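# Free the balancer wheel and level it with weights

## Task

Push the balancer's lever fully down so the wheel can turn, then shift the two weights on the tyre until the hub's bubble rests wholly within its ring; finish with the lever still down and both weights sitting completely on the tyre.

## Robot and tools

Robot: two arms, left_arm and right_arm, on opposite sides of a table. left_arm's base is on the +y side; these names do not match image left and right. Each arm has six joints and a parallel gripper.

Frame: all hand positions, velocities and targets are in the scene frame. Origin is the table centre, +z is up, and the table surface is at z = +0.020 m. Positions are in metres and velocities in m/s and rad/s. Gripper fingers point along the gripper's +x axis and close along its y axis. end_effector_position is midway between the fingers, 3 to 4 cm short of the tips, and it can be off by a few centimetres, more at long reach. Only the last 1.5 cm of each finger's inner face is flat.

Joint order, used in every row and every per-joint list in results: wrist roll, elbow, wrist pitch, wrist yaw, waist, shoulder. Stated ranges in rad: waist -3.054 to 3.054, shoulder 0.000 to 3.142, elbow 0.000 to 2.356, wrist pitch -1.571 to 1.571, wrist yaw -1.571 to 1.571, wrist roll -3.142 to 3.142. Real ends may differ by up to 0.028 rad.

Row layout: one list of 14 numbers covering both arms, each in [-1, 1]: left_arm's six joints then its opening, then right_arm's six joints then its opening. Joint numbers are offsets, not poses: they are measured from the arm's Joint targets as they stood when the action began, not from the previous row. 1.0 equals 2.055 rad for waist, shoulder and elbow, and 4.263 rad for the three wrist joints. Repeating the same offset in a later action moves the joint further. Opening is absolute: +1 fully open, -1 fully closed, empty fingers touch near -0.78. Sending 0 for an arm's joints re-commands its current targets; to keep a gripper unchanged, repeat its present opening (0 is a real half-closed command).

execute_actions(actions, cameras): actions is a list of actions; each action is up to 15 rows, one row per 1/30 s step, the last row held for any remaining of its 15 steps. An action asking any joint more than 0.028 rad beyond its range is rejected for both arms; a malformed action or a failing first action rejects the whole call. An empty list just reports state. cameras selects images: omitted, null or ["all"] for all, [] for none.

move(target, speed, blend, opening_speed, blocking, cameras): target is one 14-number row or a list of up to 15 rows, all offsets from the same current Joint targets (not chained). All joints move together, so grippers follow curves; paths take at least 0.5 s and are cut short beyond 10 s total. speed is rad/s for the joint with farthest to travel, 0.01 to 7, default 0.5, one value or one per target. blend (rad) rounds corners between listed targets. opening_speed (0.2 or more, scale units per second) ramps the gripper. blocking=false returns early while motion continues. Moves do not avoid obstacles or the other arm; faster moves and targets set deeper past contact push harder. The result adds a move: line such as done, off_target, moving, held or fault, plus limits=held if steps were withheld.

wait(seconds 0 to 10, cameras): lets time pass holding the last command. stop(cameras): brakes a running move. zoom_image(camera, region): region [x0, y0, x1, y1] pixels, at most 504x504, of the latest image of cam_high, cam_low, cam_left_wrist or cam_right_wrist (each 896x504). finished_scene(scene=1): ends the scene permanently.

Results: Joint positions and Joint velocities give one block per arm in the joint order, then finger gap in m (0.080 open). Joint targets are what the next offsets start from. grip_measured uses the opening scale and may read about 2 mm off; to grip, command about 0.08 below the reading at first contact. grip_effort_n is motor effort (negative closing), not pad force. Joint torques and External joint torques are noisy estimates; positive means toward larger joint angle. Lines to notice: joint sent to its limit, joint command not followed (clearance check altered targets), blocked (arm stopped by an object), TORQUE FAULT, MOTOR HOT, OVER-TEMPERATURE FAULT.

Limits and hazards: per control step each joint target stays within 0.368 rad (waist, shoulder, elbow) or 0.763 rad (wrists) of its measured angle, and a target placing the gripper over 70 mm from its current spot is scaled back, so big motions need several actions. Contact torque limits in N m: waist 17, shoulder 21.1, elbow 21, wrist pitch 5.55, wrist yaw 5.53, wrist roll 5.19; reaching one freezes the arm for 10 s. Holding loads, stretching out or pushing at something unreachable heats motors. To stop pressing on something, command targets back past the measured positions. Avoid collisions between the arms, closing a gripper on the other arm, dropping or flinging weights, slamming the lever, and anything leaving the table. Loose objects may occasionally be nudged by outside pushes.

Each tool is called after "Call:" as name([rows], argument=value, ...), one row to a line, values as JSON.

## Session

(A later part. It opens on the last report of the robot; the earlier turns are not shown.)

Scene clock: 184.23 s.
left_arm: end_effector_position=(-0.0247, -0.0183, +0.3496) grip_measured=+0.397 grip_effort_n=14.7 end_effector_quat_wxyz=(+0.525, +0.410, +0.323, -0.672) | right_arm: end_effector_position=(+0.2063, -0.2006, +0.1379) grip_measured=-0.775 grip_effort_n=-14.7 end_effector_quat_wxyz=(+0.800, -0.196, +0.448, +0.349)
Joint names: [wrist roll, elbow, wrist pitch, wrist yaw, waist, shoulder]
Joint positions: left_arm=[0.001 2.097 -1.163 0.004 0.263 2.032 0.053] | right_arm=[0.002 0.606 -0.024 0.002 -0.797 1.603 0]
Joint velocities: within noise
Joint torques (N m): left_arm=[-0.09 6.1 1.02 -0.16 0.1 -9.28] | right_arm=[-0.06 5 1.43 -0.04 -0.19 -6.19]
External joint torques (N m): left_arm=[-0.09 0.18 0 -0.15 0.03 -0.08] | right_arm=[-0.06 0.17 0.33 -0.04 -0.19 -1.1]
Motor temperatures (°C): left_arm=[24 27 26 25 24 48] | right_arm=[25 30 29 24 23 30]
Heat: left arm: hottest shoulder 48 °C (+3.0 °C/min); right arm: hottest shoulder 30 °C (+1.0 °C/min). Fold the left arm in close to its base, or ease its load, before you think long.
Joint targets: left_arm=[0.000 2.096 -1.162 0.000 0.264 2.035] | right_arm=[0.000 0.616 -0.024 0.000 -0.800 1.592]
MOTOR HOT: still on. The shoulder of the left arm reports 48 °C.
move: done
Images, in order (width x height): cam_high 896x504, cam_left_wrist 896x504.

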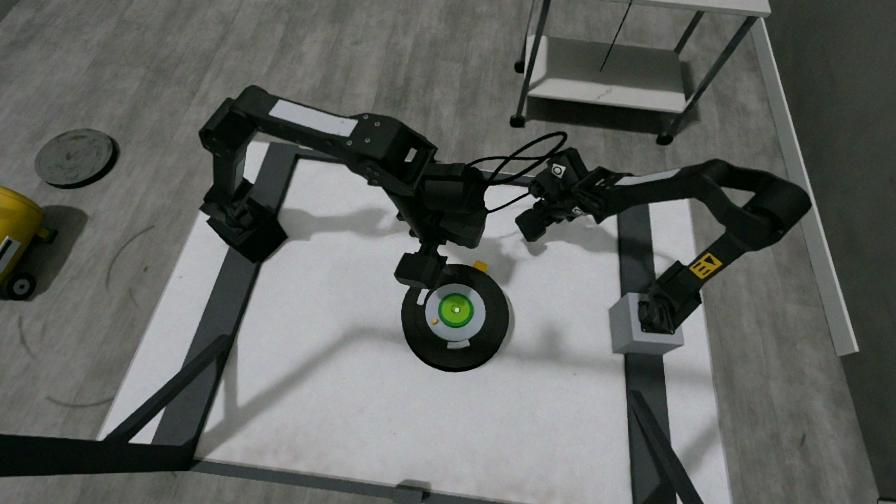

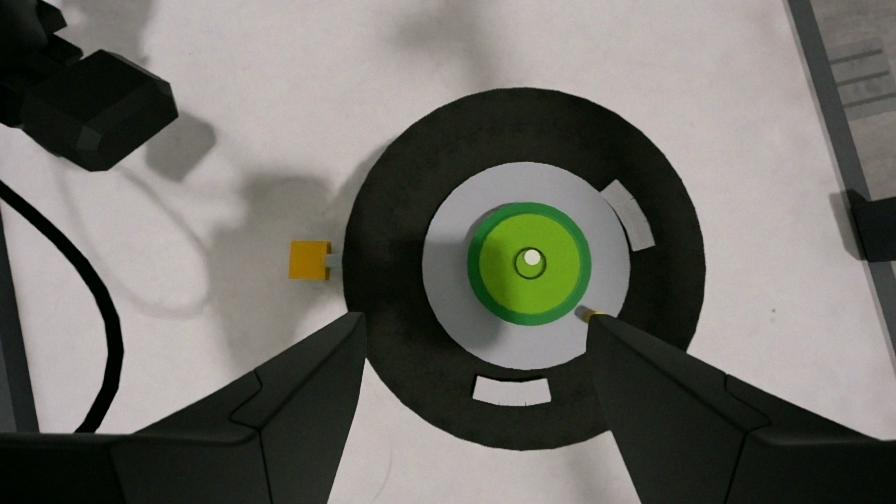

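Call:
wait(seconds=2.5, cameras=["cam_left_wrist","cam_high"])

Call:
zoom_image(camera="cam_left_wrist", region=[505, 240, 555, 290])

Call:
zoom_image(camera="cam_high", region=[430, 285, 480, 335])

Scene clock: 187.20 s.
left_arm: end_effector_position=(-0.0244, -0.0184, +0.3496) grip_measured=+0.397 grip_effort_n=14.7 end_effector_quat_wxyz=(+0.525, +0.410, +0.323, -0.672) | right_arm: end_effector_position=(+0.2063, -0.2006, +0.1379) grip_measured=-0.775 grip_effort_n=-14.7 end_effector_quat_wxyz=(+0.800, -0.196, +0.448, +0.349)
Joint names: [wrist roll, elbow, wrist pitch, wrist yaw, waist, shoulder]
Joint positions: left_arm=[0.001 2.097 -1.163 0.004 0.264 2.032 0.053] | right_arm=[0.002 0.606 -0.024 0.002 -0.797 1.603 0]
Joint velocities: within noise
Joint torques (N m): left_arm=[-0.06 6.18 1.03 -0.18 0.01 -9.26] | right_arm=[-0.04 4.99 1.44 -0.03 -0.18 -6.19]
External joint torques (N m): left_arm=[-0.06 0.24 0 -0.18 0.01 -0.05] | right_arm=[-0.05 0.18 0.34 -0.02 -0.2 -1.13]
Motor temperatures (°C): left_arm=[24 28 27 25 24 48] | right_arm=[25 30 29 24 23 30]
Heat: left arm: hottest shoulder 48 °C (+2.0 °C/min); right arm: hottest shoulder 30 °C (+1.0 °C/min). Fold the left arm in close to its base, or ease its load, before you think long.
Joint targets: left_arm=[0.000 2.096 -1.162 0.000 0.264 2.035] | right_arm=[0.000 0.616 -0.024 0.000 -0.800 1.592]
Tool commands: left_gripper/opening=+0.4 right_gripper/opening=-1.0
MOTOR HOT: still on. The shoulder of the left arm reports 48 °C.
wait: 2.50 s; at rest from the start
Images, in order (width x height): cam_high 896x504, cam_left_wrist 896x504.

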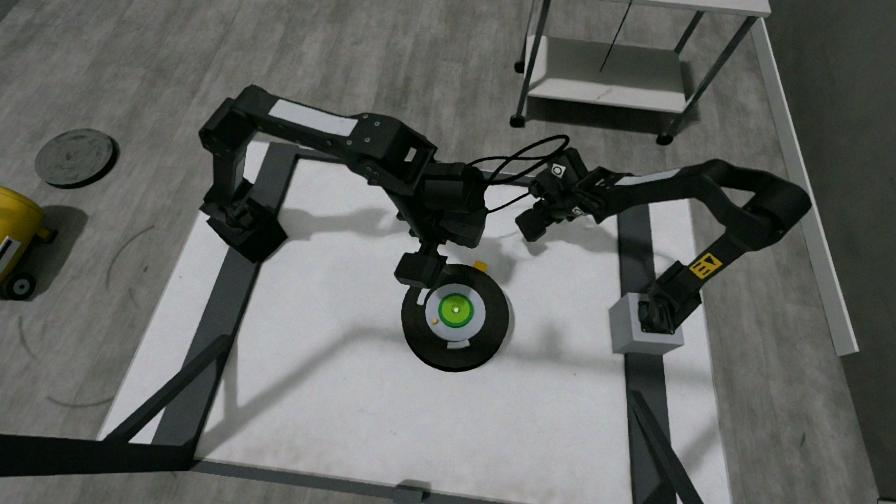

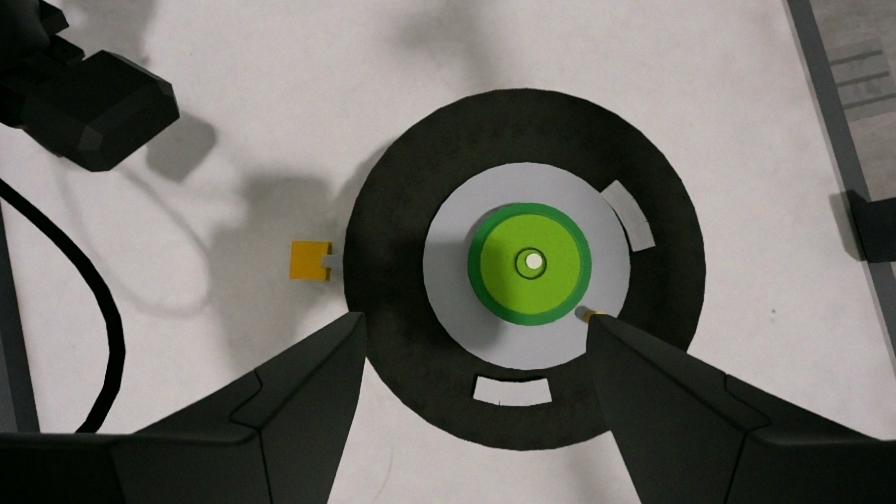

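Scaled by 10.080 from the camera's 896x504 image, which has a finer 1280x720 frame.

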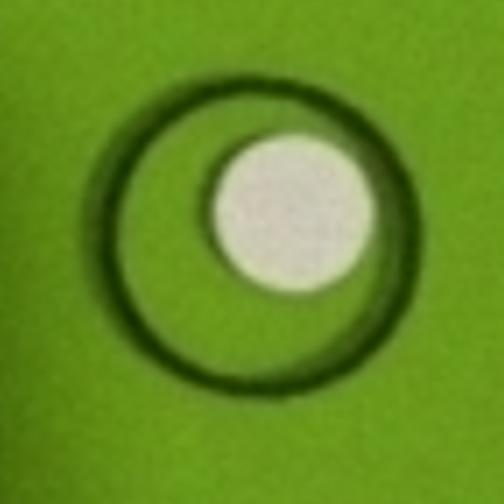

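Scaled by 10.080 from the camera's 896x504 image, which has a finer 1280x720 frame.

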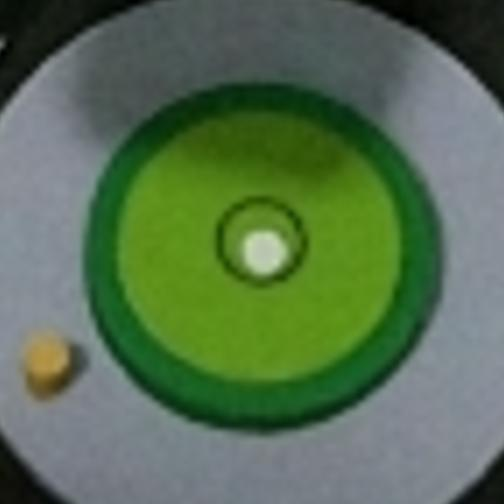

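Well inside with good margin.

Call:
finished_scene()

The scene is finished: the task was done.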